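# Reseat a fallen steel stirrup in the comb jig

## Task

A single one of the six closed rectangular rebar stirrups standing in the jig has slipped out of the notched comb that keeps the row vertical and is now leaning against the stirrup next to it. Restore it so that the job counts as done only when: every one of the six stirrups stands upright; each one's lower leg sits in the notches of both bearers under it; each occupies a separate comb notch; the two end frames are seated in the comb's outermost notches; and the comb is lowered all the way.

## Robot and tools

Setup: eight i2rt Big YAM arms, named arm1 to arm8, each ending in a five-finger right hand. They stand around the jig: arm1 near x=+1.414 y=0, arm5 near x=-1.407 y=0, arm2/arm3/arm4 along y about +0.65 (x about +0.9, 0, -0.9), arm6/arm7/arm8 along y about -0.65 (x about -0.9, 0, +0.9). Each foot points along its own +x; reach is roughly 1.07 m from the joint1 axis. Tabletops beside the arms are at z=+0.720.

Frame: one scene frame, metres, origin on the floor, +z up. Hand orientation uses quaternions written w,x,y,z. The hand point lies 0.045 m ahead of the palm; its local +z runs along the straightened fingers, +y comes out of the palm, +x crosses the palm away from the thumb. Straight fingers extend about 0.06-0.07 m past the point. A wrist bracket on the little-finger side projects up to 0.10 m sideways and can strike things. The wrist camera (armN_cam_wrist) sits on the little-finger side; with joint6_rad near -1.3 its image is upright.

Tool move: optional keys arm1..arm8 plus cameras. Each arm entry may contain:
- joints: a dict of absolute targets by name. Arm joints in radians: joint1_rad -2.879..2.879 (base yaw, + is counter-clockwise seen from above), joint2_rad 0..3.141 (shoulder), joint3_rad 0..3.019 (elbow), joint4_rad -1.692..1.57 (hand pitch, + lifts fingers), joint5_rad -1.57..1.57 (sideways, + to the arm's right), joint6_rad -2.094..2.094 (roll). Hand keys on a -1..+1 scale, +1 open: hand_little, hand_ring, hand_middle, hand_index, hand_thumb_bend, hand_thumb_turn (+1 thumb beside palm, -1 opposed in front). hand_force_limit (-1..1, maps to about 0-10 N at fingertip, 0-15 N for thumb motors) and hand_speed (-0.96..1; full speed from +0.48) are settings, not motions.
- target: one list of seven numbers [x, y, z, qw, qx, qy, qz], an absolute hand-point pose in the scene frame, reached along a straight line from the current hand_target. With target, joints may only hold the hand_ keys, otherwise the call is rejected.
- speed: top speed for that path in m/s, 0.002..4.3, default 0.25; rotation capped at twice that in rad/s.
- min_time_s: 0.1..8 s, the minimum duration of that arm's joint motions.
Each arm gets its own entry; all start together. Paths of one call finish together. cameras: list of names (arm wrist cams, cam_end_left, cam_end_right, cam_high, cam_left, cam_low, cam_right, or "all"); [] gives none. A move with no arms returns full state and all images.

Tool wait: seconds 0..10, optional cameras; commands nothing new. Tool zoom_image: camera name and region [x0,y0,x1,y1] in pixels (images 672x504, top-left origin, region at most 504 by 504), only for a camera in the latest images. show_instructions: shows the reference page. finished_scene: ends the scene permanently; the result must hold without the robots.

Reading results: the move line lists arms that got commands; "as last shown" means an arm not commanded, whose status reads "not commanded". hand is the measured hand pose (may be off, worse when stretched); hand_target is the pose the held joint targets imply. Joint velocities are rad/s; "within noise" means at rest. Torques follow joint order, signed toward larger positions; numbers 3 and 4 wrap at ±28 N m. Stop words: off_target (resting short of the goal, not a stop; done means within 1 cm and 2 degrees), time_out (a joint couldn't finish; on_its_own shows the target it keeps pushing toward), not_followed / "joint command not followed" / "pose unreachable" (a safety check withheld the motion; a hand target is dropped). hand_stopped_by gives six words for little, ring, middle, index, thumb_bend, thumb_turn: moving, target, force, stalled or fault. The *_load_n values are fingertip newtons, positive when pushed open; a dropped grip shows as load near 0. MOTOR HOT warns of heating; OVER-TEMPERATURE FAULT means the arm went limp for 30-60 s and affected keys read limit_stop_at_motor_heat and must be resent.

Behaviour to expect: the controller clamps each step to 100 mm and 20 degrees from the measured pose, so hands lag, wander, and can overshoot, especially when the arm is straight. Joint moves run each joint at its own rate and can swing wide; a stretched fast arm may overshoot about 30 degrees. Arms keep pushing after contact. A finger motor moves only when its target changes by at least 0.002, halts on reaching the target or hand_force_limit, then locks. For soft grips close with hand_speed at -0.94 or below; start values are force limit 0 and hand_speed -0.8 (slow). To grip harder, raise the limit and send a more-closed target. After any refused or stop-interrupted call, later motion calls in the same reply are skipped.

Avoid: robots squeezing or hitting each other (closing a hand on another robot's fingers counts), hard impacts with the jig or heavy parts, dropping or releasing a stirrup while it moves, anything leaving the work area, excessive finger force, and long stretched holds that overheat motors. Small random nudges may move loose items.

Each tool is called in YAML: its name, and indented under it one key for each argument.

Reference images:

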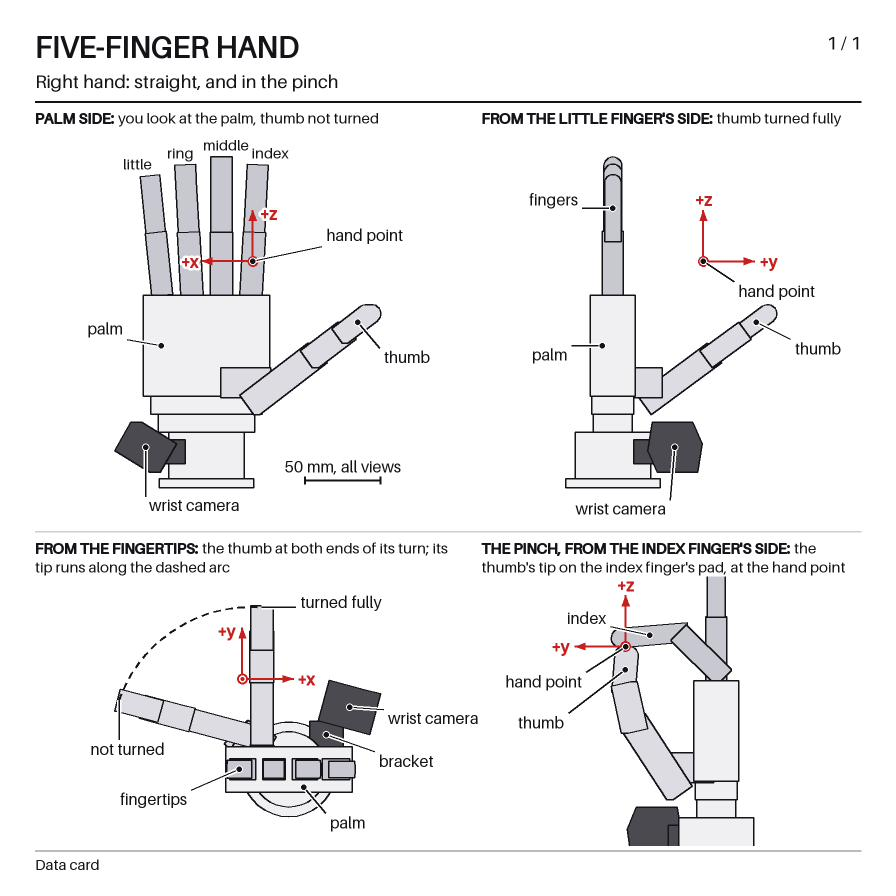

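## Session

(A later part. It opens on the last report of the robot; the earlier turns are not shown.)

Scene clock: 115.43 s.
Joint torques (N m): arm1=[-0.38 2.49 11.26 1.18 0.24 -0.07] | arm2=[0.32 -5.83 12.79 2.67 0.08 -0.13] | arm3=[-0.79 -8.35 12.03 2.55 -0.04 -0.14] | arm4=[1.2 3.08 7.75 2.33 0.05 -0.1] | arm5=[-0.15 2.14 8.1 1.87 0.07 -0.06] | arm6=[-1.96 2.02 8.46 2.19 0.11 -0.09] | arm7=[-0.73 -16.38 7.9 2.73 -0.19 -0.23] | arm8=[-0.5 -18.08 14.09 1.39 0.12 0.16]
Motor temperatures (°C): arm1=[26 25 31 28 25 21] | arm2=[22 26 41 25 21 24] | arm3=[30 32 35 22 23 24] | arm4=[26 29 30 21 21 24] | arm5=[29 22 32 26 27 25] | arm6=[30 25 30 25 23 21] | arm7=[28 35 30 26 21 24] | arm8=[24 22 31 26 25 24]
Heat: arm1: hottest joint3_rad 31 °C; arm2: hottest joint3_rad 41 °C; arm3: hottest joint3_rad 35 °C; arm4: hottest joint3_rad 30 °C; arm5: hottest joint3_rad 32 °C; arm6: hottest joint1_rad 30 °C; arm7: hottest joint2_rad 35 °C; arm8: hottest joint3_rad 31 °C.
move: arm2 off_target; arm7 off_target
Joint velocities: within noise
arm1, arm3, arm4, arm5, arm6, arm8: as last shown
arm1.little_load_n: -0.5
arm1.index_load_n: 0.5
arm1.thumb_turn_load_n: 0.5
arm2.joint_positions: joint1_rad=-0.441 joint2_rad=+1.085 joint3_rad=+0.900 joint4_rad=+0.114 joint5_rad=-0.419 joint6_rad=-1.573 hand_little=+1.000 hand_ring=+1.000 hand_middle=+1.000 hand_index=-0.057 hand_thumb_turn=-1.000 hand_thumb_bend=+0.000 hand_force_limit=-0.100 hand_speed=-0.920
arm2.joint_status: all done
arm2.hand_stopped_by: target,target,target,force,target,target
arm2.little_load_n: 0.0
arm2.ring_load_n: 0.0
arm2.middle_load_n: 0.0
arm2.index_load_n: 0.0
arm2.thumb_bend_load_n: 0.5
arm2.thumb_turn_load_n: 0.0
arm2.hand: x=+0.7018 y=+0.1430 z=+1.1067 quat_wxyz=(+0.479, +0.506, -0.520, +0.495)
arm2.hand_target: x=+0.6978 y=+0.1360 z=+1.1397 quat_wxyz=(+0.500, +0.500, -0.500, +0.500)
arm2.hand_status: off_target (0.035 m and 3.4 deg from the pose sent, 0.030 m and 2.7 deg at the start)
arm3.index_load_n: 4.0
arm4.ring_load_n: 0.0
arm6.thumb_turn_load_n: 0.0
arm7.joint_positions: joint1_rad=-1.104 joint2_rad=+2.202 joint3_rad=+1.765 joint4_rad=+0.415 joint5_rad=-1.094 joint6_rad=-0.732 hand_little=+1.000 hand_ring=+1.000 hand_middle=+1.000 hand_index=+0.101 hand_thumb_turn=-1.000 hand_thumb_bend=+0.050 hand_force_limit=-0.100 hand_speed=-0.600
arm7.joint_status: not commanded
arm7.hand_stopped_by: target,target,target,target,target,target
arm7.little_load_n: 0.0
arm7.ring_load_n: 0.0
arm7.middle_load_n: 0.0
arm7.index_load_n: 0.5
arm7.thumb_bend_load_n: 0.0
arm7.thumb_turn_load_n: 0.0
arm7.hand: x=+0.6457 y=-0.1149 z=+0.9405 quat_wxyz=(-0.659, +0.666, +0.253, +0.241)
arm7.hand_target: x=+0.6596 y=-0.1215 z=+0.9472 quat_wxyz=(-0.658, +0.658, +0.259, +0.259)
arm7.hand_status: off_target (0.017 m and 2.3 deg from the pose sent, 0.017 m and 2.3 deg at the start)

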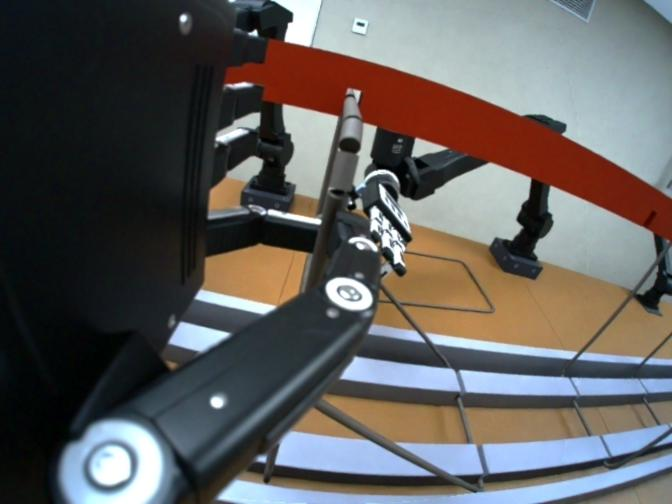

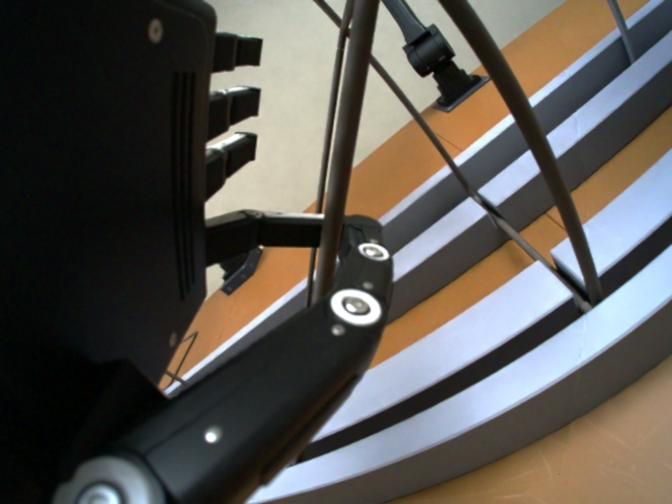

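move:
  arm2: {"target": [0.697, 0.1505, 1.145, 0.5, 0.5, -0.5, 0.5], "speed": 0.05, "joints": {"hand_index": 0.08, "hand_speed": -0.7}}
  arm7: {"target": [0.667, -0.120, 0.942, 0.6581, -0.6581, -0.2586, -0.2586], "speed": 0.05}
  cameras: ["arm2_cam_wrist", "arm7_cam_wrist"]

zoom_image:
  camera: "arm7_cam_wrist"
  region: [230, 130, 482, 319]

zoom_image:
  camera: "arm2_cam_wrist"
  region: [260, 150, 400, 290]

Scene clock: 117.40 s.
Joint torques (N m): arm1=[-0.09 2.14 11.28 1.29 0.22 -0.15] | arm2=[-0.32 -7.3 11.75 1.78 -0.1 -0.14] | arm3=[-0.62 -8.35 11.92 2.61 -0.05 -0.14] | arm4=[1.2 3.25 7.77 2.3 0.05 -0.1] | arm5=[0.44 1.79 8.12 2.03 0.07 -0.06] | arm6=[-1.85 2.08 8.46 2.15 0.13 -0.08] | arm7=[-0.67 -16.03 9.11 2.36 -0.08 -0.22] | arm8=[-0.62 -18.32 14.09 1.37 0.14 0.17]
Motor temperatures (°C): arm1=[26 25 31 28 25 21] | arm2=[22 26 41 24 21 24] | arm3=[30 32 35 22 23 24] | arm4=[26 29 30 21 21 24] | arm5=[29 22 32 26 27 25] | arm6=[30 25 30 25 23 21] | arm7=[28 35 31 26 21 24] | arm8=[24 22 31 26 25 24]
Heat: arm1: hottest joint3_rad 31 °C; arm2: hottest joint3_rad 41 °C; arm3: hottest joint3_rad 35 °C; arm4: hottest joint3_rad 30 °C; arm5: hottest joint3_rad 32 °C; arm6: hottest joint1_rad 30 °C; arm7: hottest joint2_rad 35 °C; arm8: hottest joint3_rad 31 °C.
move: arm2 off_target; arm7 off_target
Joint velocities: within noise
arm1, arm3, arm4, arm5, arm6, arm8: as last shown
arm1.little_load_n: 0.0
arm1.index_load_n: 0.0
arm2.joint_positions: joint1_rad=-0.451 joint2_rad=+1.065 joint3_rad=+0.900 joint4_rad=+0.108 joint5_rad=-0.434 joint6_rad=-1.573 hand_little=+1.000 hand_ring=+1.000 hand_middle=+1.000 hand_index=+0.080 hand_thumb_turn=-1.000 hand_thumb_bend=+0.000 hand_force_limit=-0.100 hand_speed=-0.700
arm2.joint_status: all done
arm2.hand_stopped_by: target,target,target,target,target,target
arm2.little_load_n: 0.0
arm2.ring_load_n: 0.0
arm2.middle_load_n: 0.0
arm2.index_load_n: 0.0
arm2.thumb_bend_load_n: 0.0
arm2.thumb_turn_load_n: 0.5
arm2.hand: x=+0.7015 y=+0.1491 z=+1.1153 quat_wxyz=(+0.482, +0.505, -0.515, +0.498)
arm2.hand_target: x=+0.6976 y=+0.1513 z=+1.1448 quat_wxyz=(+0.500, +0.500, -0.500, +0.500)
arm2.hand_status: off_target (0.030 m and 2.7 deg from the pose sent, 0.039 m and 3.4 deg at the start)
arm3.index_load_n: 3.5
arm7.joint_positions: joint1_rad=-1.104 joint2_rad=+2.216 joint3_rad=+1.771 joint4_rad=+0.419 joint5_rad=-1.099 joint6_rad=-0.732 hand_little=+1.000 hand_ring=+1.000 hand_middle=+1.000 hand_index=+0.101 hand_thumb_turn=-1.000 hand_thumb_bend=+0.050 hand_force_limit=-0.100 hand_speed=-0.600
arm7.joint_status: not commanded
arm7.hand_stopped_by: target,target,target,target,target,target
arm7.little_load_n: 0.0
arm7.ring_load_n: 0.0
arm7.middle_load_n: 0.0
arm7.index_load_n: 2.0
arm7.thumb_bend_load_n: 0.0
arm7.thumb_turn_load_n: 0.0
arm7.hand: x=+0.6465 y=-0.1138 z=+0.9338 quat_wxyz=(-0.660, +0.666, +0.254, +0.238)
arm7.hand_target: x=+0.6660 y=-0.1208 z=+0.9419 quat_wxyz=(-0.658, +0.658, +0.259, +0.259)
arm7.hand_status: off_target (0.023 m and 2.6 deg from the pose sent, 0.022 m and 2.3 deg at the start)
arm8.thumb_bend_load_n: -0.5

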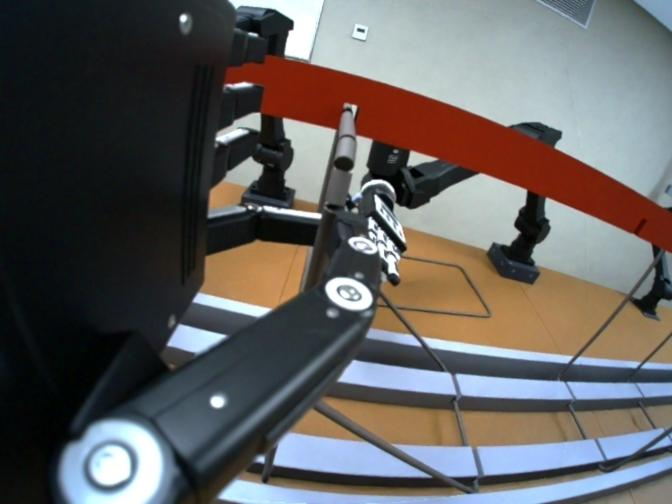

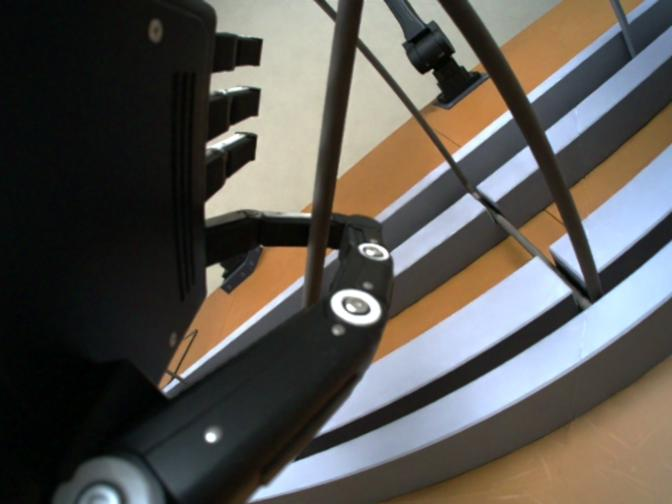

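Scaled by 2.000 from the camera's image (finer frame: 960x720).

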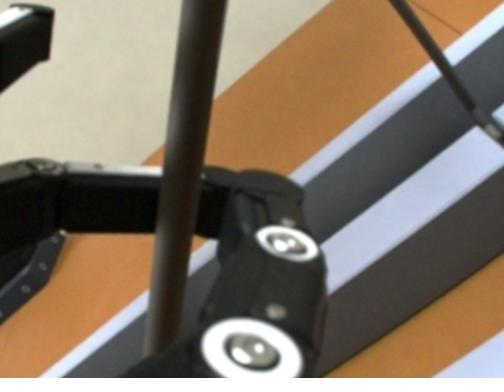

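Scaled by 3.600 from the camera's image (finer frame: 960x720).

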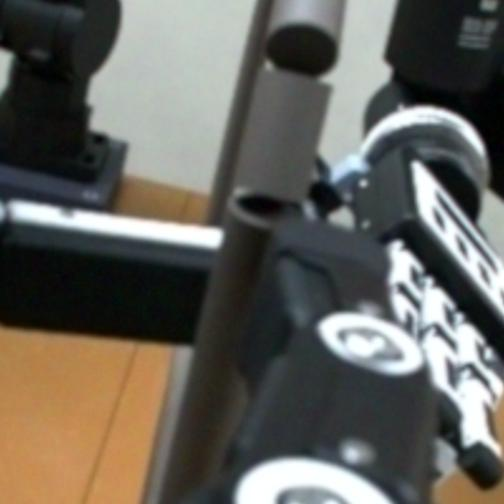

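move:
  arm2: {"joints": {"hand_thumb_bend": -0.2, "hand_speed": -0.7, "hand_force_limit": -0.4}}
  arm7: {"joints": {"hand_thumb_bend": -0.22, "hand_speed": -0.7, "hand_force_limit": -0.4}}
  cameras: []

move:
  arm2: {"joints": {"hand_index": -0.3, "hand_speed": -0.92, "hand_force_limit": -0.1}}
  arm7: {"joints": {"hand_index": -0.3, "hand_speed": -0.92, "hand_force_limit": -0.1}}
  cameras: ["arm2_cam_wrist", "arm7_cam_wrist"]

zoom_image:
  camera: "arm7_cam_wrist"
  region: [230, 130, 482, 319]

zoom_image:
  camera: "arm2_cam_wrist"
  region: [260, 150, 400, 290]

Scene clock: 119.63 s.
Joint torques (N m): arm1=[-0.03 2.73 11.41 0.9 0.25 -0.17] | arm2=[-0.26 -7.3 11.73 1.8 -0.09 -0.13] | arm3=[-0.56 -8.29 11.96 2.58 -0.05 -0.15] | arm4=[1.2 3.02 7.76 2.36 0.05 -0.1] | arm5=[-0.5 1.67 8.17 1.94 0.05 -0.08] | arm6=[-1.96 2.2 8.5 2.17 0.11 -0.08] | arm7=[-0.85 -15.79 9.09 2.48 -0.09 -0.22] | arm8=[-0.91 -18.37 14.05 1.35 0.13 0.16]
Motor temperatures (°C): arm1=[26 25 31 28 25 21] | arm2=[22 26 41 24 21 24] | arm3=[30 32 35 22 23 24] | arm4=[26 29 30 21 21 24] | arm5=[29 22 32 26 27 25] | arm6=[30 25 30 25 23 21] | arm7=[28 34 31 26 21 24] | arm8=[24 22 31 26 25 24]
Heat: arm1: hottest joint3_rad 31 °C; arm2: hottest joint3_rad 41 °C; arm3: hottest joint3_rad 35 °C; arm4: hottest joint3_rad 30 °C; arm5: hottest joint3_rad 32 °C; arm6: hottest joint1_rad 30 °C; arm7: hottest joint2_rad 34 °C; arm8: hottest joint3_rad 31 °C.
move: arm2 done; arm7 done
Joint velocities: within noise
arm1.joint_positions: joint1_rad=+1.205 joint2_rad=+0.811 joint3_rad=+1.849 joint4_rad=-1.695 joint5_rad=+0.766 joint6_rad=-0.578 hand_little=+1.000 hand_ring=-1.000 hand_middle=-1.000 hand_index=-1.000 hand_thumb_turn=-1.000 hand_thumb_bend=+1.000 hand_force_limit=+0.000 hand_speed=+0.000
arm1.joint_status: not commanded
arm1.hand_stopped_by: fault,target,target,target,target,target
arm1.little_load_n: 0.0
arm1.ring_load_n: 0.0
arm1.middle_load_n: 0.0
arm1.index_load_n: 0.0
arm1.thumb_bend_load_n: 0.0
arm1.thumb_turn_load_n: 0.0
arm1.hand: x=+1.2367 y=-0.0669 z=+1.3277 quat_wxyz=(+0.484, -0.075, -0.845, +0.214)
arm1.hand_target: x=+1.2381 y=-0.0594 z=+1.3389 quat_wxyz=(+0.488, -0.080, -0.841, +0.221)
arm1.hand_status: not commanded
arm2.joint_positions: joint1_rad=-0.451 joint2_rad=+1.065 joint3_rad=+0.900 joint4_rad=+0.108 joint5_rad=-0.434 joint6_rad=-1.573 hand_little=+1.000 hand_ring=+1.000 hand_middle=+1.000 hand_index=+0.080 hand_thumb_turn=-1.000 hand_thumb_bend=-0.200 hand_force_limit=-0.400 hand_speed=-0.700
arm2.joint_status: all done
arm2.hand_stopped_by: target,target,target,target,target,target
arm2.little_load_n: 0.0
arm2.ring_load_n: 0.0
arm2.middle_load_n: 0.0
arm2.index_load_n: 0.0
arm2.thumb_bend_load_n: 0.0
arm2.thumb_turn_load_n: 0.0
arm2.hand: x=+0.7015 y=+0.1491 z=+1.1153 quat_wxyz=(+0.482, +0.505, -0.515, +0.498)
arm2.hand_target: x=+0.6975 y=+0.1513 z=+1.1448 quat_wxyz=(+0.500, +0.500, -0.500, +0.500)
arm2.hand_status: not commanded
arm3.joint_positions: joint1_rad=+0.469 joint2_rad=+1.223 joint3_rad=+0.876 joint4_rad=+0.306 joint5_rad=+0.441 joint6_rad=-1.567 hand_little=+1.000 hand_ring=+1.000 hand_middle=+1.000 hand_index=-0.103 hand_thumb_turn=-1.000 hand_thumb_bend=-0.008 hand_force_limit=-0.600 hand_speed=-0.900
arm3.joint_status: not commanded
arm3.hand_stopped_by: target,target,target,force,force,target
arm3.little_load_n: 0.0
arm3.ring_load_n: 0.0
arm3.middle_load_n: 0.0
arm3.index_load_n: 4.0
arm3.thumb_bend_load_n: 3.0
arm3.thumb_turn_load_n: 0.5
arm3.hand: x=+0.1079 y=+0.1127 z=+1.0984 quat_wxyz=(+0.490, +0.516, -0.504, +0.489)
arm3.hand_target: x=+0.1028 y=+0.1069 z=+1.1179 quat_wxyz=(+0.500, +0.500, -0.500, +0.500)
arm3.hand_status: not commanded
arm4.joint_positions: joint1_rad=+0.384 joint2_rad=+0.552 joint3_rad=+1.350 joint4_rad=-1.286 joint5_rad=+0.102 joint6_rad=-0.981 hand_little=+1.000 hand_ring=+1.000 hand_middle=+1.000 hand_index=+1.000 hand_thumb_turn=+1.000 hand_thumb_bend=+1.000 hand_force_limit=+0.000 hand_speed=-0.800
arm4.joint_status: not commanded
arm4.hand_stopped_by: target,target,target,target,target,target
arm4.little_load_n: 0.0
arm4.ring_load_n: 0.0
arm4.middle_load_n: -0.5
arm4.index_load_n: 0.0
arm4.thumb_bend_load_n: 0.0
arm4.thumb_turn_load_n: 0.0
arm4.hand: x=-0.8792 y=+0.4314 z=+1.2836 quat_wxyz=(+0.195, +0.515, -0.683, +0.479)
arm4.hand_target: x=-0.8796 y=+0.4322 z=+1.2924 quat_wxyz=(+0.197, +0.511, -0.679, +0.488)
arm4.hand_status: not commanded
arm5.joint_positions: joint1_rad=+0.098 joint2_rad=+0.650 joint3_rad=+1.435 joint4_rad=-1.275 joint5_rad=+0.139 joint6_rad=-1.336 hand_little=+1.000 hand_ring=+1.000 hand_middle=+1.000 hand_index=+1.000 hand_thumb_turn=+1.000 hand_thumb_bend=+1.000 hand_force_limit=+0.000 hand_speed=-0.800
arm5.joint_status: not commanded
arm5.hand_stopped_by: target,target,target,target,target,target
arm5.little_load_n: 0.0
arm5.ring_load_n: 0.0
arm5.middle_load_n: 0.0
arm5.index_load_n: 0.0
arm5.thumb_bend_load_n: 0.0
arm5.thumb_turn_load_n: 0.0
arm5.hand: x=-1.1677 y=-0.0576 z=+1.2974 quat_wxyz=(-0.025, +0.847, -0.095, +0.522)
arm5.hand_target: x=-1.1690 y=-0.0577 z=+1.3064 quat_wxyz=(-0.027, +0.842, -0.095, +0.531)
arm5.hand_status: not commanded
arm6.joint_positions: joint1_rad=-0.123 joint2_rad=+0.630 joint3_rad=+1.447 joint4_rad=-1.200 joint5_rad=+0.216 joint6_rad=-1.427 hand_little=+1.000 hand_ring=+1.000 hand_middle=+1.000 hand_index=+1.000 hand_thumb_turn=+1.000 hand_thumb_bend=+1.000 hand_force_limit=+0.000 hand_speed=-0.800
arm6.joint_status: not commanded
arm6.hand_stopped_by: target,target,target,target,target,target
arm6.little_load_n: 0.0
arm6.ring_load_n: 0.0
arm6.middle_load_n: 0.0
arm6.index_load_n: 0.0
arm6.thumb_bend_load_n: 0.0
arm6.thumb_turn_load_n: -0.5
arm6.hand: x=-0.7750 y=-0.4274 z=+1.2815 quat_wxyz=(-0.330, +0.693, +0.455, +0.451)
arm6.hand_target: x=-0.7752 y=-0.4293 z=+1.2898 quat_wxyz=(-0.337, +0.690, +0.451, +0.456)
arm6.hand_status: not commanded
arm7.joint_positions: joint1_rad=-1.104 joint2_rad=+2.216 joint3_rad=+1.771 joint4_rad=+0.419 joint5_rad=-1.099 joint6_rad=-0.732 hand_little=+1.000 hand_ring=+1.000 hand_middle=+1.000 hand_index=+0.101 hand_thumb_turn=-1.000 hand_thumb_bend=-0.220 hand_force_limit=-0.400 hand_speed=-0.700
arm7.joint_status: all done
arm7.hand_stopped_by: target,target,target,target,target,target
arm7.little_load_n: 0.0
arm7.ring_load_n: 0.0
arm7.middle_load_n: 0.0
arm7.index_load_n: 2.0
arm7.thumb_bend_load_n: 0.0
arm7.thumb_turn_load_n: 0.0
arm7.hand: x=+0.6465 y=-0.1138 z=+0.9338 quat_wxyz=(-0.660, +0.666, +0.254, +0.238)
arm7.hand_target: x=+0.6660 y=-0.1208 z=+0.9419 quat_wxyz=(-0.658, +0.658, +0.259, +0.259)
arm7.hand_status: not commanded
arm8.joint_positions: joint1_rad=-0.364 joint2_rad=+1.880 joint3_rad=+1.433 joint4_rad=+0.400 joint5_rad=-0.321 joint6_rad=-0.008 hand_little=+1.000 hand_ring=+1.000 hand_middle=+1.000 hand_index=+1.000 hand_thumb_turn=-1.000 hand_thumb_bend=+1.000 hand_force_limit=+0.000 hand_speed=-0.800
arm8.joint_status: not commanded
arm8.hand_stopped_by: target,target,target,target,target,target
arm8.little_load_n: 0.0
arm8.ring_load_n: 0.0
arm8.middle_load_n: 0.0
arm8.index_load_n: 0.0
arm8.thumb_bend_load_n: 0.0
arm8.thumb_turn_load_n: 0.0
arm8.hand: x=+1.0622 y=+0.1215 z=+1.0095 quat_wxyz=(-0.694, +0.720, +0.000, +0.001)
arm8.hand_target: x=+1.0617 y=+0.1333 z=+1.0350 quat_wxyz=(-0.707, +0.707, +0.000, +0.000)
arm8.hand_status: not commanded

Scene clock: 121.40 s.
Joint torques (N m): arm1=[0.15 2.37 11.55 0.99 0.24 -0.12] | arm2=[-0.26 -7.36 11.75 1.8 0.04 -0.13] | arm3=[-0.5 -8.23 12.03 2.65 -0.06 -0.13] | arm4=[1.14 3.19 7.73 2.33 0.04 -0.1] | arm5=[-0.5 1.79 8.32 1.85 0.08 -0.04] | arm6=[-1.96 2.08 8.46 2.21 0.12 -0.09] | arm7=[-1.44 -16.32 8.5 2.36 -0.17 -0.21] | arm8=[-0.85 -18.32 14.11 1.33 0.11 0.15]
Motor temperatures (°C): arm1=[26 25 31 28 25 21] | arm2=[22 26 41 24 21 24] | arm3=[30 32 35 22 23 24] | arm4=[26 29 30 21 21 24] | arm5=[29 22 32 26 27 25] | arm6=[30 25 30 25 23 21] | arm7=[28 34 31 26 21 24] | arm8=[23 22 31 26 25 23]
Heat: arm1: hottest joint3_rad 31 °C; arm2: hottest joint3_rad 41 °C; arm3: hottest joint3_rad 35 °C; arm4: hottest joint3_rad 30 °C; arm5: hottest joint3_rad 32 °C; arm6: hottest joint1_rad 30 °C; arm7: hottest joint2_rad 34 °C; arm8: hottest joint3_rad 31 °C.
move: arm2 off_target; arm7 off_target
Joint velocities: within noise
arm1, arm3, arm4, arm5, arm6, arm8: as last shown
arm1.thumb_turn_load_n: 0.5
arm2.joint_positions: joint1_rad=-0.451 joint2_rad=+1.065 joint3_rad=+0.900 joint4_rad=+0.108 joint5_rad=-0.437 joint6_rad=-1.573 hand_little=+1.000 hand_ring=+1.000 hand_middle=+1.000 hand_index=-0.015 hand_thumb_turn=-1.000 hand_thumb_bend=-0.200 hand_force_limit=-0.100 hand_speed=-0.920
arm2.joint_status: hand_index off_target (ended at -0.015, target -0.300); the others done
arm2.hand_stopped_by: target,target,target,force,target,target
arm2.little_load_n: 0.0
arm2.ring_load_n: 0.0
arm2.middle_load_n: 0.0
arm2.index_load_n: 4.0
arm2.thumb_bend_load_n: 0.0
arm2.thumb_turn_load_n: 0.0
arm2.hand: x=+0.7020 y=+0.1490 z=+1.1153 quat_wxyz=(+0.482, +0.505, -0.514, +0.498)
arm2.hand_target: x=+0.6975 y=+0.1513 z=+1.1448 quat_wxyz=(+0.500, +0.500, -0.500, +0.500)
arm2.hand_status: not commanded
arm3.thumb_turn_load_n: 0.0
arm4.middle_load_n: 0.0
arm6.thumb_turn_load_n: 0.0
arm7.joint_positions: joint1_rad=-1.095 joint2_rad=+2.219 joint3_rad=+1.780 joint4_rad=+0.421 joint5_rad=-1.098 joint6_rad=-0.732 hand_little=+1.000 hand_ring=+1.000 hand_middle=+1.000 hand_index=-0.062 hand_thumb_turn=-1.000 hand_thumb_bend=-0.220 hand_force_limit=-0.100 hand_speed=-0.920
arm7.joint_status: hand_index off_target (ended at -0.062, target -0.300); the others done
arm7.hand_stopped_by: target,target,target,force,target,target
arm7.little_load_n: 0.0
arm7.ring_load_n: 0.0
arm7.middle_load_n: 0.0
arm7.index_load_n: 4.0
arm7.thumb_bend_load_n: 0.5
arm7.thumb_turn_load_n: 0.0
arm7.hand: x=+0.6439 y=-0.1068 z=+0.9360 quat_wxyz=(-0.661, +0.663, +0.258, +0.238)
arm7.hand_target: x=+0.6661 y=-0.1210 z=+0.9421 quat_wxyz=(-0.658, +0.658, +0.259, +0.259)
arm7.hand_status: not commanded

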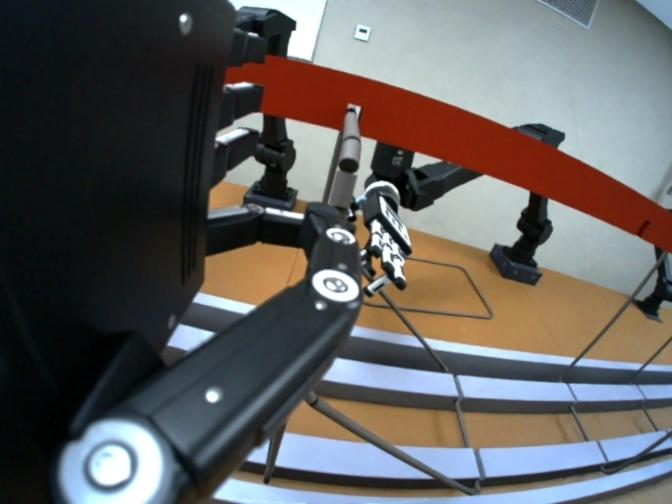

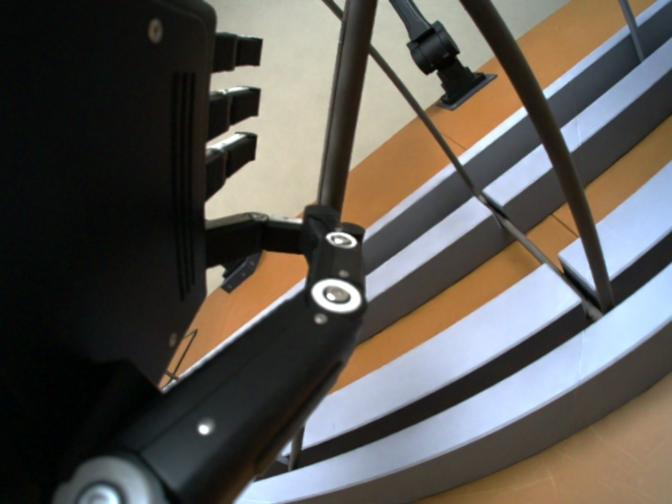

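Scaled by 2.000 from the camera's image (finer frame: 960x720).

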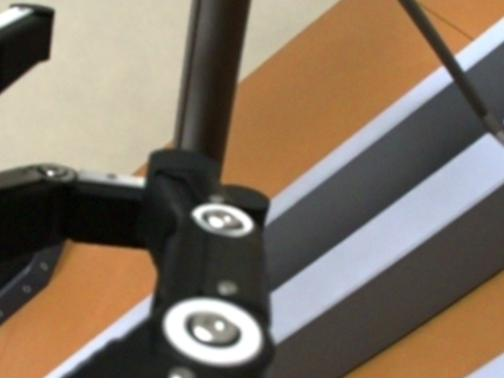

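Scaled by 3.600 from the camera's image (finer frame: 960x720).

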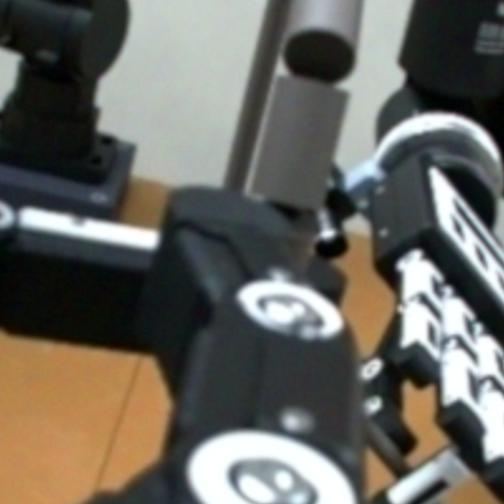

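move:
  arm2: {"target": [0.700, 0.142, 1.142, 0.5, 0.5, -0.5, 0.5], "speed": 0.05, "joints": {"hand_thumb_bend": -0.08, "hand_speed": -0.8}}
  arm7: {"joints": {"hand_index": -0.31, "hand_speed": -0.92, "hand_force_limit": 0.2}}
  cameras: ["arm2_cam_wrist", "arm7_cam_wrist"]

zoom_image:
  camera: "arm7_cam_wrist"
  region: [230, 130, 482, 319]

zoom_image:
  camera: "arm2_cam_wrist"
  region: [260, 150, 400, 290]

Scene clock: 123.23 s.
Joint torques (N m): arm1=[-0.5 2.02 11.52 1.03 0.27 -0.13] | arm2=[0.62 -5.83 12.07 2.4 0.28 -0.13] | arm3=[-0.5 -8.64 11.97 2.65 -0.05 -0.14] | arm4=[1.2 3.14 7.76 2.32 0.05 -0.1] | arm5=[-0.15 1.79 8.13 2.14 0.11 -0.05] | arm6=[-2.14 2.02 8.5 2.19 0.11 -0.08] | arm7=[-1.85 -16.32 8.49 2.25 -0.23 -0.21] | arm8=[-0.79 -18.2 14.09 1.39 0.12 0.16]
Motor temperatures (°C): arm1=[26 25 31 28 25 21] | arm2=[22 26 41 24 21 24] | arm3=[30 32 35 22 23 24] | arm4=[26 29 30 21 21 24] | arm5=[29 22 32 26 27 25] | arm6=[30 25 30 25 23 21] | arm7=[28 34 31 26 21 24] | arm8=[23 22 31 26 25 23]
Heat: arm1: hottest joint3_rad 31 °C; arm2: hottest joint3_rad 41 °C; arm3: hottest joint3_rad 35 °C; arm4: hottest joint3_rad 30 °C; arm5: hottest joint3_rad 32 °C; arm6: hottest joint1_rad 30 °C; arm7: hottest joint2_rad 34 °C; arm8: hottest joint3_rad 31 °C.
move: arm2 off_target; arm7 off_target
Joint velocities: within noise
arm1, arm3, arm4, arm5, arm6, arm8: as last shown
arm1.thumb_turn_load_n: 0.0
arm2.joint_positions: joint1_rad=-0.446 joint2_rad=+1.065 joint3_rad=+0.900 joint4_rad=+0.108 joint5_rad=-0.425 joint6_rad=-1.573 hand_little=+1.000 hand_ring=+1.000 hand_middle=+1.000 hand_index=-0.015 hand_thumb_turn=-1.000 hand_thumb_bend=-0.080 hand_force_limit=-0.100 hand_speed=-0.800
arm2.joint_status: all done
arm2.hand_stopped_by: target,target,target,force,target,target
arm2.little_load_n: 0.0
arm2.ring_load_n: 0.0
arm2.middle_load_n: 0.0
arm2.index_load_n: 2.0
arm2.thumb_bend_load_n: 0.0
arm2.thumb_turn_load_n: 0.0
arm2.hand: x=+0.7024 y=+0.1486 z=+1.1153 quat_wxyz=(+0.483, +0.504, -0.515, +0.497)
arm2.hand_target: x=+0.7006 y=+0.1432 z=+1.1419 quat_wxyz=(+0.500, +0.500, -0.500, +0.500)
arm2.hand_status: off_target (0.028 m and 2.7 deg from the pose sent, 0.028 m and 2.7 deg at the start)
arm3.middle_load_n: -0.5
arm3.index_load_n: 3.5
arm5.index_load_n: -0.5
arm7.joint_positions: joint1_rad=-1.093 joint2_rad=+2.219 joint3_rad=+1.780 joint4_rad=+0.423 joint5_rad=-1.096 joint6_rad=-0.733 hand_little=+1.000 hand_ring=+1.000 hand_middle=+1.000 hand_index=-0.097 hand_thumb_turn=-1.000 hand_thumb_bend=-0.220 hand_force_limit=+0.200 hand_speed=-0.920
arm7.joint_status: hand_index off_target (ended at -0.097, target -0.310); the others done
arm7.hand_stopped_by: target,target,target,force,target,target
arm7.little_load_n: 0.0
arm7.ring_load_n: 0.0
arm7.middle_load_n: 0.0
arm7.index_load_n: 6.0
arm7.thumb_bend_load_n: 0.0
arm7.thumb_turn_load_n: 0.5
arm7.hand: x=+0.6437 y=-0.1058 z=+0.9364 quat_wxyz=(-0.661, +0.662, +0.259, +0.239)
arm7.hand_target: x=+0.6661 y=-0.1209 z=+0.9422 quat_wxyz=(-0.658, +0.658, +0.259, +0.259)
arm7.hand_status: not commanded

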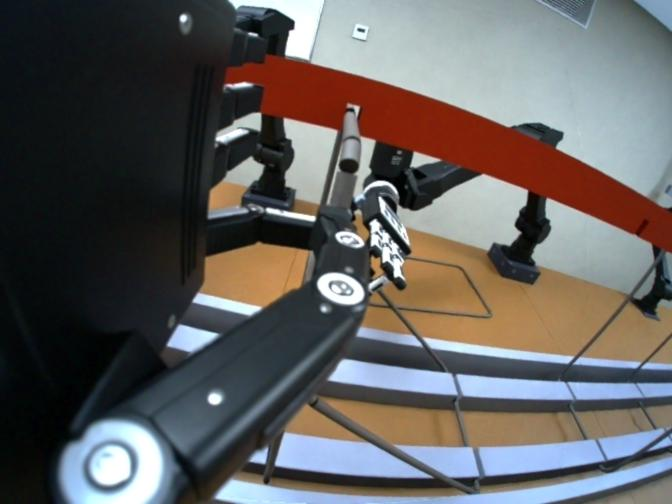

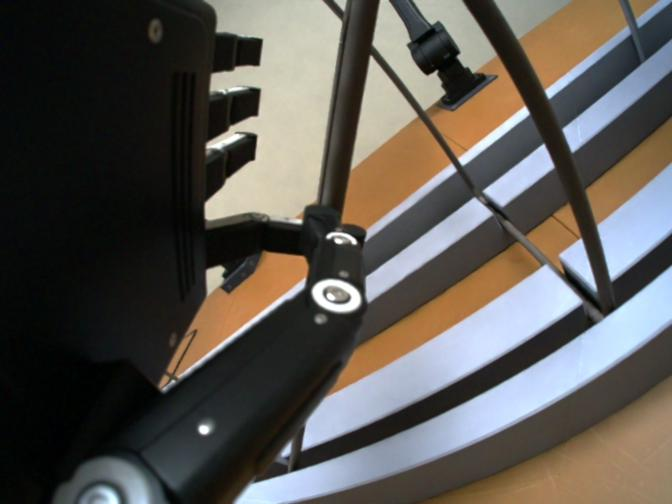

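Scaled by 2.000 from the camera's image (finer frame: 960x720).

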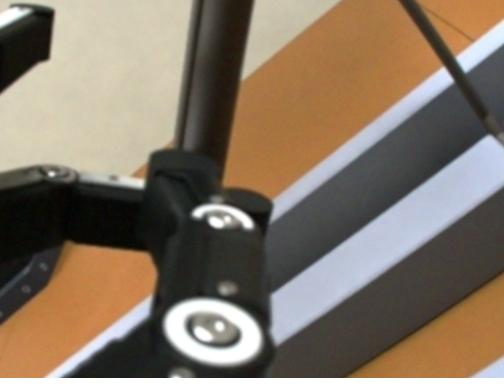

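Scaled by 3.600 from the camera's image (finer frame: 960x720).

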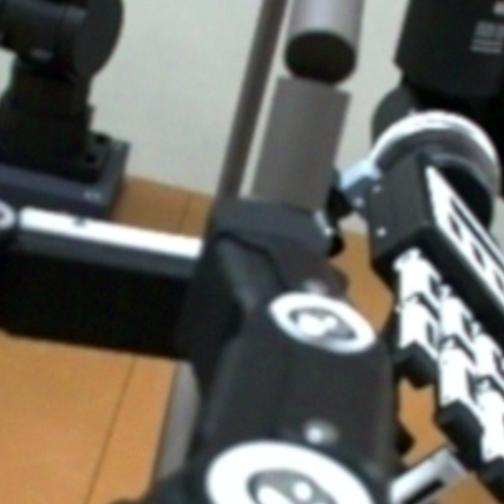

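move:
  arm7: {"target": [0.655, -0.119, 0.972, 0.6484, -0.6484, -0.2820, -0.2820], "speed": 0.05}
  cameras: ["arm2_cam_wrist", "arm7_cam_wrist", "cam_left", "cam_right", "cam_low"]

zoom_image:
  camera: "arm7_cam_wrist"
  region: [230, 130, 482, 319]

Scene clock: 125.90 s.
Joint torques (N m): arm1=[0.21 1.73 11.43 1.14 0.28 -0.15] | arm2=[0.62 -5.89 12.07 2.41 0.27 -0.12] | arm3=[-0.67 -8.41 11.95 2.61 -0.05 -0.14] | arm4=[1.38 3.14 7.73 2.32 0.04 -0.09] | arm5=[-0.32 1.9 8.05 1.92 0.06 -0.05] | arm6=[-2.14 1.96 8.44 2.22 0.12 -0.07] | arm7=[-0.79 -19.08 6.43 1.5 0.11 -0.32] | arm8=[-0.97 -18.14 14.11 1.33 0.14 0.16]
Motor temperatures (°C): arm1=[26 25 31 28 25 21] | arm2=[22 26 41 24 21 24] | arm3=[30 32 35 22 23 24] | arm4=[26 29 30 21 21 24] | arm5=[29 22 32 26 27 25] | arm6=[30 25 30 25 23 21] | arm7=[28 34 31 25 21 24] | arm8=[23 22 31 26 25 23]
Heat: arm1: hottest joint3_rad 31 °C; arm2: hottest joint3_rad 41 °C; arm3: hottest joint3_rad 35 °C; arm4: hottest joint3_rad 30 °C; arm5: hottest joint3_rad 32 °C; arm6: hottest joint1_rad 30 °C; arm7: hottest joint2_rad 34 °C; arm8: hottest joint3_rad 31 °C.
move: arm7 off_target
Joint velocities: within noise
arm1, arm2, arm3, arm4, arm5, arm6, arm8: as last shown
arm1.ring_load_n: 0.5
arm1.thumb_bend_load_n: 0.5
arm2.ring_load_n: -0.5
arm2.index_load_n: 2.5
arm2.thumb_turn_load_n: 0.5
arm3.middle_load_n: 0.0
arm3.thumb_turn_load_n: 0.5
arm5.index_load_n: 0.0
arm7.joint_positions: joint1_rad=-1.090 joint2_rad=+2.198 joint3_rad=+1.774 joint4_rad=+0.412 joint5_rad=-1.092 joint6_rad=-0.793 hand_little=+1.000 hand_ring=+1.000 hand_middle=+1.000 hand_index=-0.097 hand_thumb_turn=-1.000 hand_thumb_bend=-0.220 hand_force_limit=+0.200 hand_speed=-0.920
arm7.joint_status: not commanded
arm7.hand_stopped_by: target,target,target,force,target,target
arm7.little_load_n: 0.0
arm7.ring_load_n: 0.0
arm7.middle_load_n: 0.0
arm7.index_load_n: 2.0
arm7.thumb_bend_load_n: 0.0
arm7.thumb_turn_load_n: 0.0
arm7.hand: x=+0.6438 y=-0.1046 z=+0.9497 quat_wxyz=(-0.654, +0.653, +0.279, +0.261)
arm7.hand_target: x=+0.6548 y=-0.1189 z=+0.9719 quat_wxyz=(-0.648, +0.648, +0.282, +0.282)
arm7.hand_status: off_target (0.029 m and 2.6 deg from the pose sent, 0.040 m and 6.0 deg at the start)
pictures: arm2_cam_wrist, arm7_cam_wrist, cam_left, cam_low, cam_right

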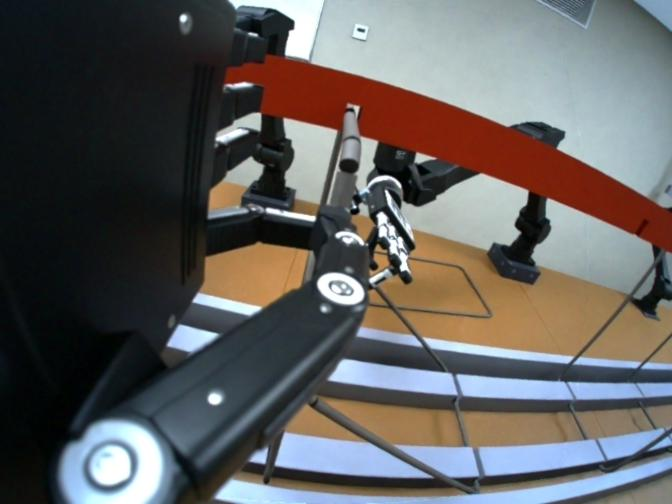

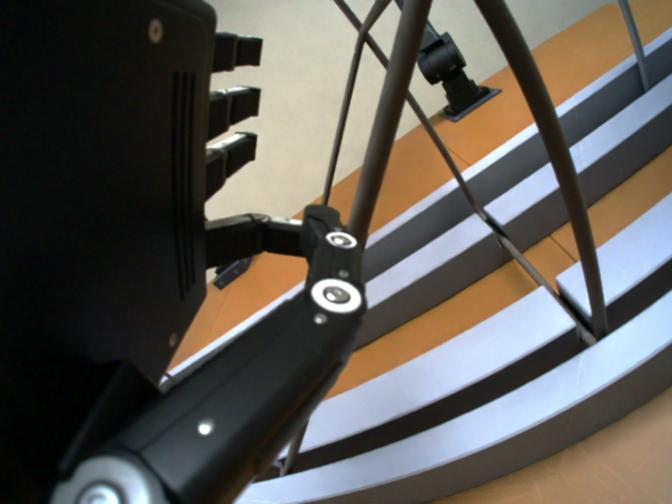

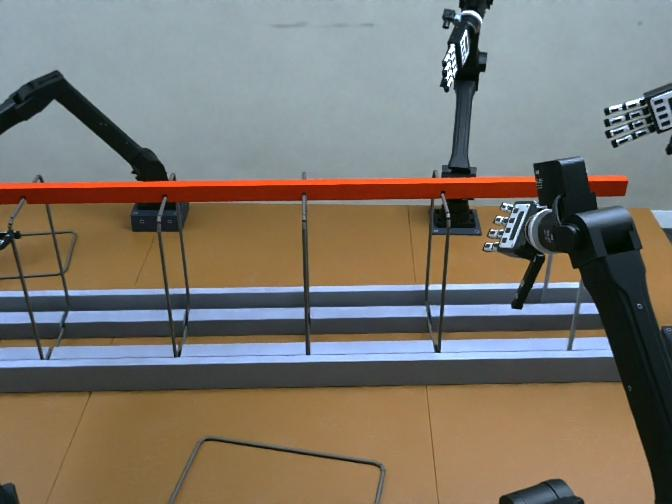

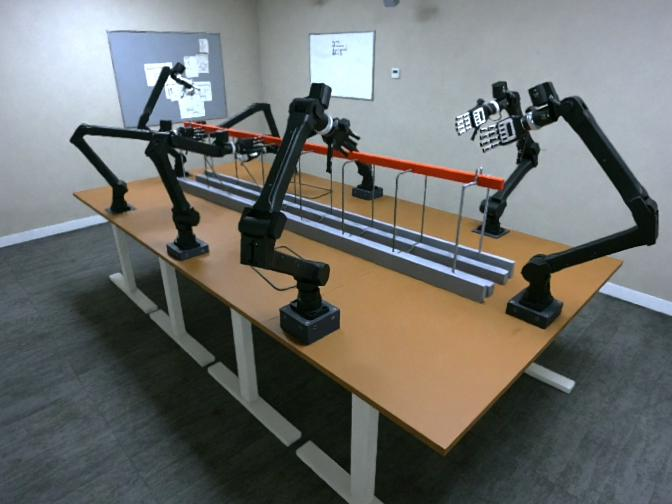

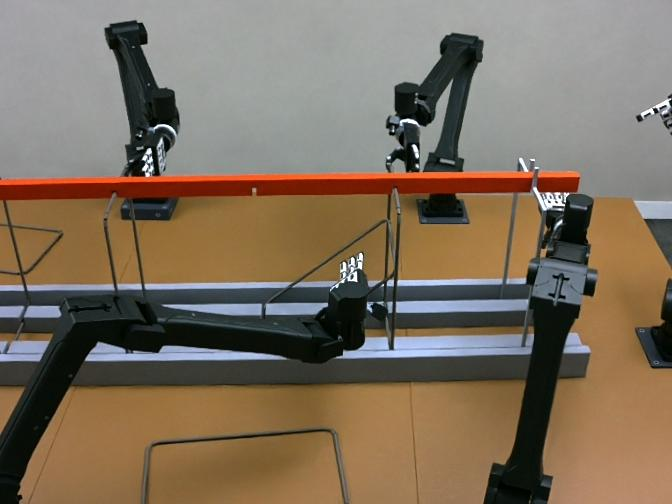

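Scaled by 2.000 from the camera's image (finer frame: 960x720).

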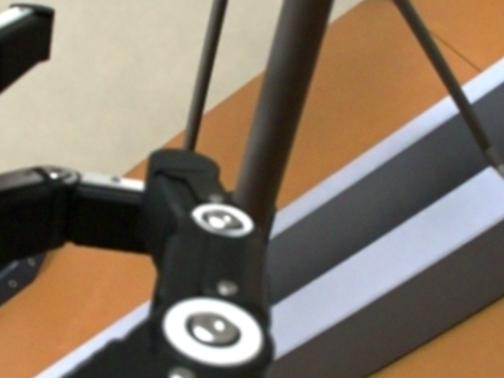

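move:
  arm7: {"target": [0.666, -0.122, 0.9395, 0.6581, -0.6581, -0.2586, -0.2586], "speed": 0.05, "joints": {"hand_index": 0.1, "hand_thumb_bend": -0.1, "hand_speed": -0.7}}
  arm2: {"joints": {"hand_index": 0.08, "hand_speed": -0.7}}
  cameras: ["arm2_cam_wrist", "arm7_cam_wrist"]

zoom_image:
  camera: "arm7_cam_wrist"
  region: [230, 130, 482, 319]

Scene clock: 129.53 s.
Joint torques (N m): arm1=[0.03 2.08 11.54 1.03 0.22 -0.1] | arm2=[0.62 -5.83 12.07 2.41 0.16 -0.12] | arm3=[-0.62 -8.35 11.99 2.61 -0.05 -0.14] | arm4=[1.26 3.02 7.75 2.33 0.04 -0.11] | arm5=[0.03 1.79 8.1 2.14 0.08 -0.06] | arm6=[-1.96 2.14 8.5 2.17 0.12 -0.08] | arm7=[-0.62 -15.74 8.43 2.35 -0.11 0.04] | arm8=[-0.67 -18.08 14.08 1.43 0.12 0.17]
Motor temperatures (°C): arm1=[25 25 31 28 25 21] | arm2=[22 26 41 24 21 24] | arm3=[30 32 35 23 23 24] | arm4=[26 29 30 21 21 24] | arm5=[29 22 32 26 27 25] | arm6=[30 25 30 25 23 21] | arm7=[28 35 31 25 21 24] | arm8=[23 22 32 26 25 23]
Heat: arm1: hottest joint3_rad 31 °C; arm2: hottest joint3_rad 41 °C; arm3: hottest joint3_rad 35 °C; arm4: hottest joint3_rad 30 °C; arm5: hottest joint3_rad 32 °C; arm6: hottest joint1_rad 30 °C; arm7: hottest joint2_rad 35 °C; arm8: hottest joint3_rad 32 °C.
move: arm2 done; arm7 off_target
Joint velocities: within noise
arm1, arm3, arm4, arm5, arm6, arm8: as last shown
arm1.ring_load_n: 0.0
arm1.thumb_bend_load_n: 0.0
arm2.joint_positions: joint1_rad=-0.446 joint2_rad=+1.065 joint3_rad=+0.900 joint4_rad=+0.108 joint5_rad=-0.423 joint6_rad=-1.573 hand_little=+1.000 hand_ring=+1.000 hand_middle=+1.000 hand_index=+0.080 hand_thumb_turn=-1.000 hand_thumb_bend=-0.080 hand_force_limit=-0.100 hand_speed=-0.700
arm2.joint_status: all done
arm2.hand_stopped_by: target,target,target,target,target,target
arm2.little_load_n: 0.0
arm2.ring_load_n: 0.0
arm2.middle_load_n: 0.0
arm2.index_load_n: 0.5
arm2.thumb_bend_load_n: 0.0
arm2.thumb_turn_load_n: 0.0
arm2.hand: x=+0.7018 y=+0.1488 z=+1.1152 quat_wxyz=(+0.484, +0.503, -0.516, +0.496)
arm2.hand_target: x=+0.7006 y=+0.1432 z=+1.1419 quat_wxyz=(+0.500, +0.500, -0.500, +0.500)
arm2.hand_status: not commanded
arm7.joint_positions: joint1_rad=-1.107 joint2_rad=+2.214 joint3_rad=+1.774 joint4_rad=+0.427 joint5_rad=-1.101 joint6_rad=-0.757 hand_little=+1.000 hand_ring=+1.000 hand_middle=+1.000 hand_index=+0.101 hand_thumb_turn=-1.000 hand_thumb_bend=-0.100 hand_force_limit=+0.200 hand_speed=-0.700
arm7.joint_status: all done
arm7.hand_stopped_by: target,target,target,target,target,target
arm7.little_load_n: 0.0
arm7.ring_load_n: 0.0
arm7.middle_load_n: 0.0
arm7.index_load_n: 2.5
arm7.thumb_bend_load_n: 0.0
arm7.thumb_turn_load_n: 0.0
arm7.hand: x=+0.6507 y=-0.1152 z=+0.9392 quat_wxyz=(-0.657, +0.659, +0.265, +0.252)
arm7.hand_target: x=+0.6655 y=-0.1225 z=+0.9395 quat_wxyz=(-0.658, +0.658, +0.259, +0.259)
arm7.hand_status: off_target (0.017 m and 1.1 deg from the pose sent, 0.030 m and 2.5 deg at the start)
arm8.ring_load_n: 0.5

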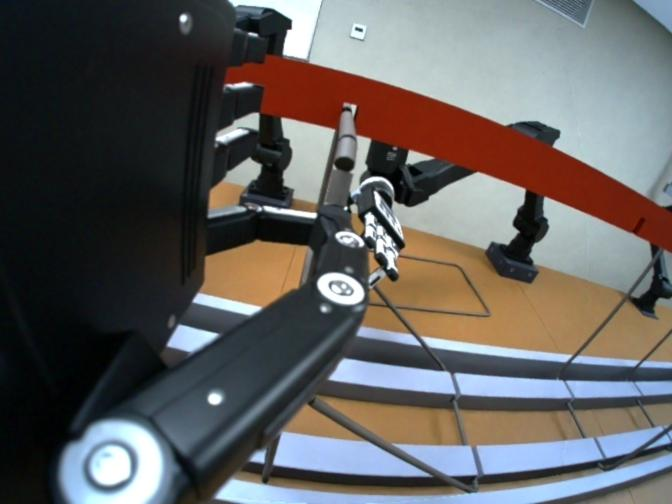

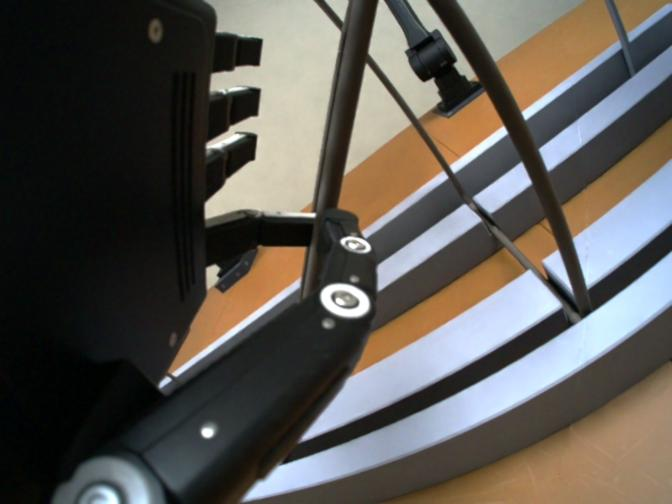

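Scaled by 2.000 from the camera's image (finer frame: 960x720).

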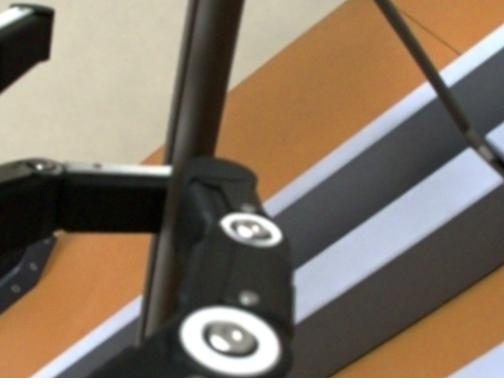

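move:
  arm7: {"joints": {"hand_middle": 0.15, "hand_speed": -0.4, "hand_force_limit": -0.6}}
  cameras: ["arm7_cam_wrist"]

move:
  arm7: {"joints": {"hand_middle": -0.3, "hand_index": -0.3, "hand_speed": -0.92, "hand_force_limit": -0.1}}
  cameras: ["arm7_cam_wrist"]

zoom_image:
  camera: "arm7_cam_wrist"
  region: [230, 130, 482, 319]

Scene clock: 130.87 s.
Joint torques (N m): arm1=[0.03 2.37 11.3 1.03 0.22 -0.15] | arm2=[0.62 -5.83 12.07 2.41 0.16 -0.12] | arm3=[-0.56 -8.53 11.99 2.59 -0.07 -0.14] | arm4=[1.26 2.96 7.75 2.32 0.05 -0.09] | arm5=[-0.56 1.67 8.24 2.03 0.06 -0.06] | arm6=[-1.96 2.08 8.5 2.19 0.12 -0.09] | arm7=[-0.85 -15.68 8.36 2.29 -0.11 0.02] | arm8=[-0.73 -18.43 14.12 1.32 0.13 0.17]
Motor temperatures (°C): arm1=[25 25 31 28 25 21] | arm2=[22 26 41 24 21 24] | arm3=[30 32 35 23 23 24] | arm4=[26 29 30 21 21 24] | arm5=[29 22 32 26 27 25] | arm6=[30 25 30 25 23 21] | arm7=[28 34 31 25 21 24] | arm8=[23 23 32 26 25 23]
Heat: arm1: hottest joint3_rad 31 °C; arm2: hottest joint3_rad 41 °C; arm3: hottest joint3_rad 35 °C; arm4: hottest joint3_rad 30 °C; arm5: hottest joint3_rad 32 °C; arm6: hottest joint1_rad 30 °C; arm7: hottest joint2_rad 34 °C; arm8: hottest joint3_rad 32 °C.
move: arm7 done
Joint velocities: within noise
arm1, arm2, arm3, arm4, arm5, arm6, arm8: as last shown
arm1.thumb_turn_load_n: 0.5
arm2.index_load_n: 0.0
arm2.thumb_turn_load_n: 0.5
arm4.middle_load_n: -0.5
arm6.thumb_turn_load_n: -0.5
arm7.joint_positions: joint1_rad=-1.107 joint2_rad=+2.214 joint3_rad=+1.774 joint4_rad=+0.427 joint5_rad=-1.101 joint6_rad=-0.756 hand_little=+1.000 hand_ring=+1.000 hand_middle=+0.150 hand_index=+0.101 hand_thumb_turn=-1.000 hand_thumb_bend=-0.100 hand_force_limit=-0.600 hand_speed=-0.400
arm7.joint_status: all done
arm7.hand_stopped_by: target,target,target,target,target,target
arm7.little_load_n: 0.0
arm7.ring_load_n: 0.0
arm7.middle_load_n: 0.0
arm7.index_load_n: 2.5
arm7.thumb_bend_load_n: 0.0
arm7.thumb_turn_load_n: 0.0
arm7.hand: x=+0.6506 y=-0.1152 z=+0.9392 quat_wxyz=(-0.657, +0.659, +0.265, +0.252)
arm7.hand_target: x=+0.6655 y=-0.1225 z=+0.9395 quat_wxyz=(-0.658, +0.658, +0.259, +0.259)
arm7.hand_status: not commanded
arm8.ring_load_n: 0.0

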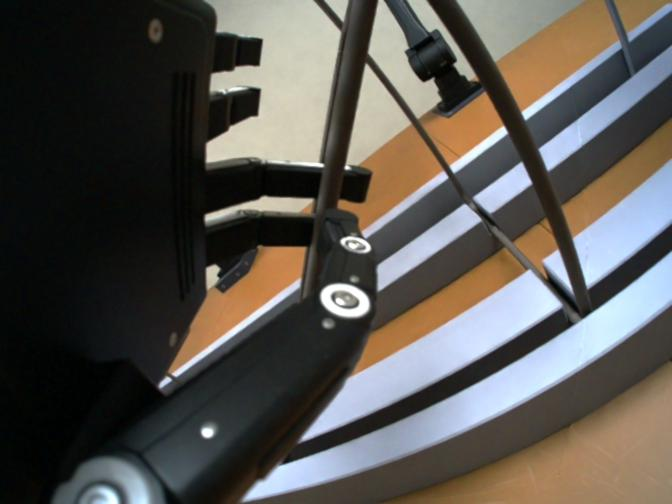

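Scene clock: 132.83 s.
Joint torques (N m): arm1=[0.38 1.85 11.43 1.16 0.2 -0.2] | arm2=[0.62 -5.83 12.08 2.41 0.16 -0.12] | arm3=[-0.44 -8.53 11.97 2.59 -0.07 -0.14] | arm4=[1.2 3.25 7.76 2.35 0.05 -0.1] | arm5=[-0.67 2.32 8.2 2.02 0.07 -0.1] | arm6=[-2.2 2.14 8.5 2.18 0.12 -0.08] | arm7=[-1.49 -15.85 8.14 2.14 -0.15 0.01] | arm8=[-0.73 -17.96 14.04 1.35 0.14 0.14]
Motor temperatures (°C): arm1=[25 25 31 28 25 21] | arm2=[22 26 41 24 21 24] | arm3=[30 32 35 23 23 24] | arm4=[26 29 30 21 21 24] | arm5=[29 22 32 26 27 25] | arm6=[30 25 30 25 23 21] | arm7=[28 34 31 25 21 24] | arm8=[23 23 32 26 25 23]
Heat: arm1: hottest joint3_rad 31 °C; arm2: hottest joint3_rad 41 °C; arm3: hottest joint3_rad 35 °C; arm4: hottest joint3_rad 30 °C; arm5: hottest joint3_rad 32 °C; arm6: hottest joint1_rad 30 °C; arm7: hottest joint2_rad 34 °C; arm8: hottest joint3_rad 32 °C.
move: arm7 off_target
Joint velocities: within noise
arm1, arm2, arm3, arm4, arm5, arm6, arm8: as last shown
arm1.little_load_n: -0.5
arm1.index_load_n: 0.5
arm1.thumb_turn_load_n: 0.0
arm2.middle_load_n: 0.5
arm3.ring_load_n: -0.5
arm4.middle_load_n: 0.0
arm6.thumb_turn_load_n: 0.0
arm7.joint_positions: joint1_rad=-1.095 joint2_rad=+2.215 joint3_rad=+1.778 joint4_rad=+0.432 joint5_rad=-1.099 joint6_rad=-0.756 hand_little=+1.000 hand_ring=+1.000 hand_middle=-0.079 hand_index=-0.032 hand_thumb_turn=-1.000 hand_thumb_bend=-0.100 hand_force_limit=-0.100 hand_speed=-0.920
arm7.joint_status: hand_middle off_target (ended at -0.079, target -0.300); hand_index off_target (ended at -0.032, target -0.300); the others done
arm7.hand_stopped_by: target,target,force,force,target,target
arm7.little_load_n: 0.0
arm7.ring_load_n: 0.0
arm7.middle_load_n: 4.0
arm7.index_load_n: 0.0
arm7.thumb_bend_load_n: 0.0
arm7.thumb_turn_load_n: 0.0
arm7.hand: x=+0.6454 y=-0.1066 z=+0.9404 quat_wxyz=(-0.659, +0.656, +0.270, +0.250)
arm7.hand_target: x=+0.6655 y=-0.1226 z=+0.9395 quat_wxyz=(-0.658, +0.658, +0.259, +0.259)
arm7.hand_status: not commanded
arm8.thumb_bend_load_n: 0.5

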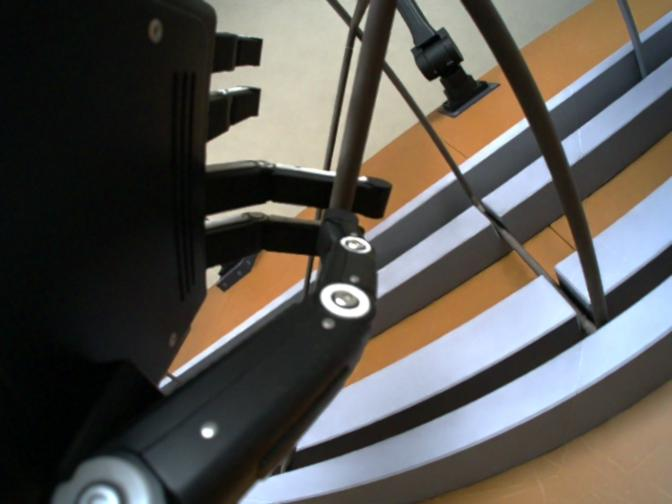

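Scaled by 2.000 from the camera's image (finer frame: 960x720).

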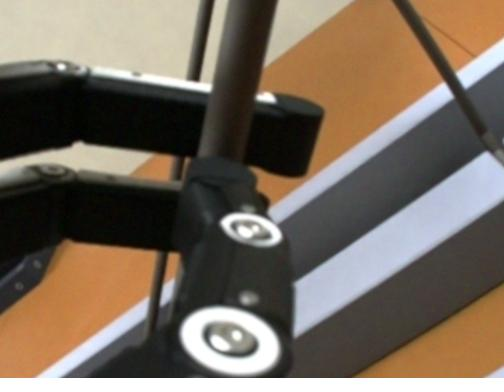

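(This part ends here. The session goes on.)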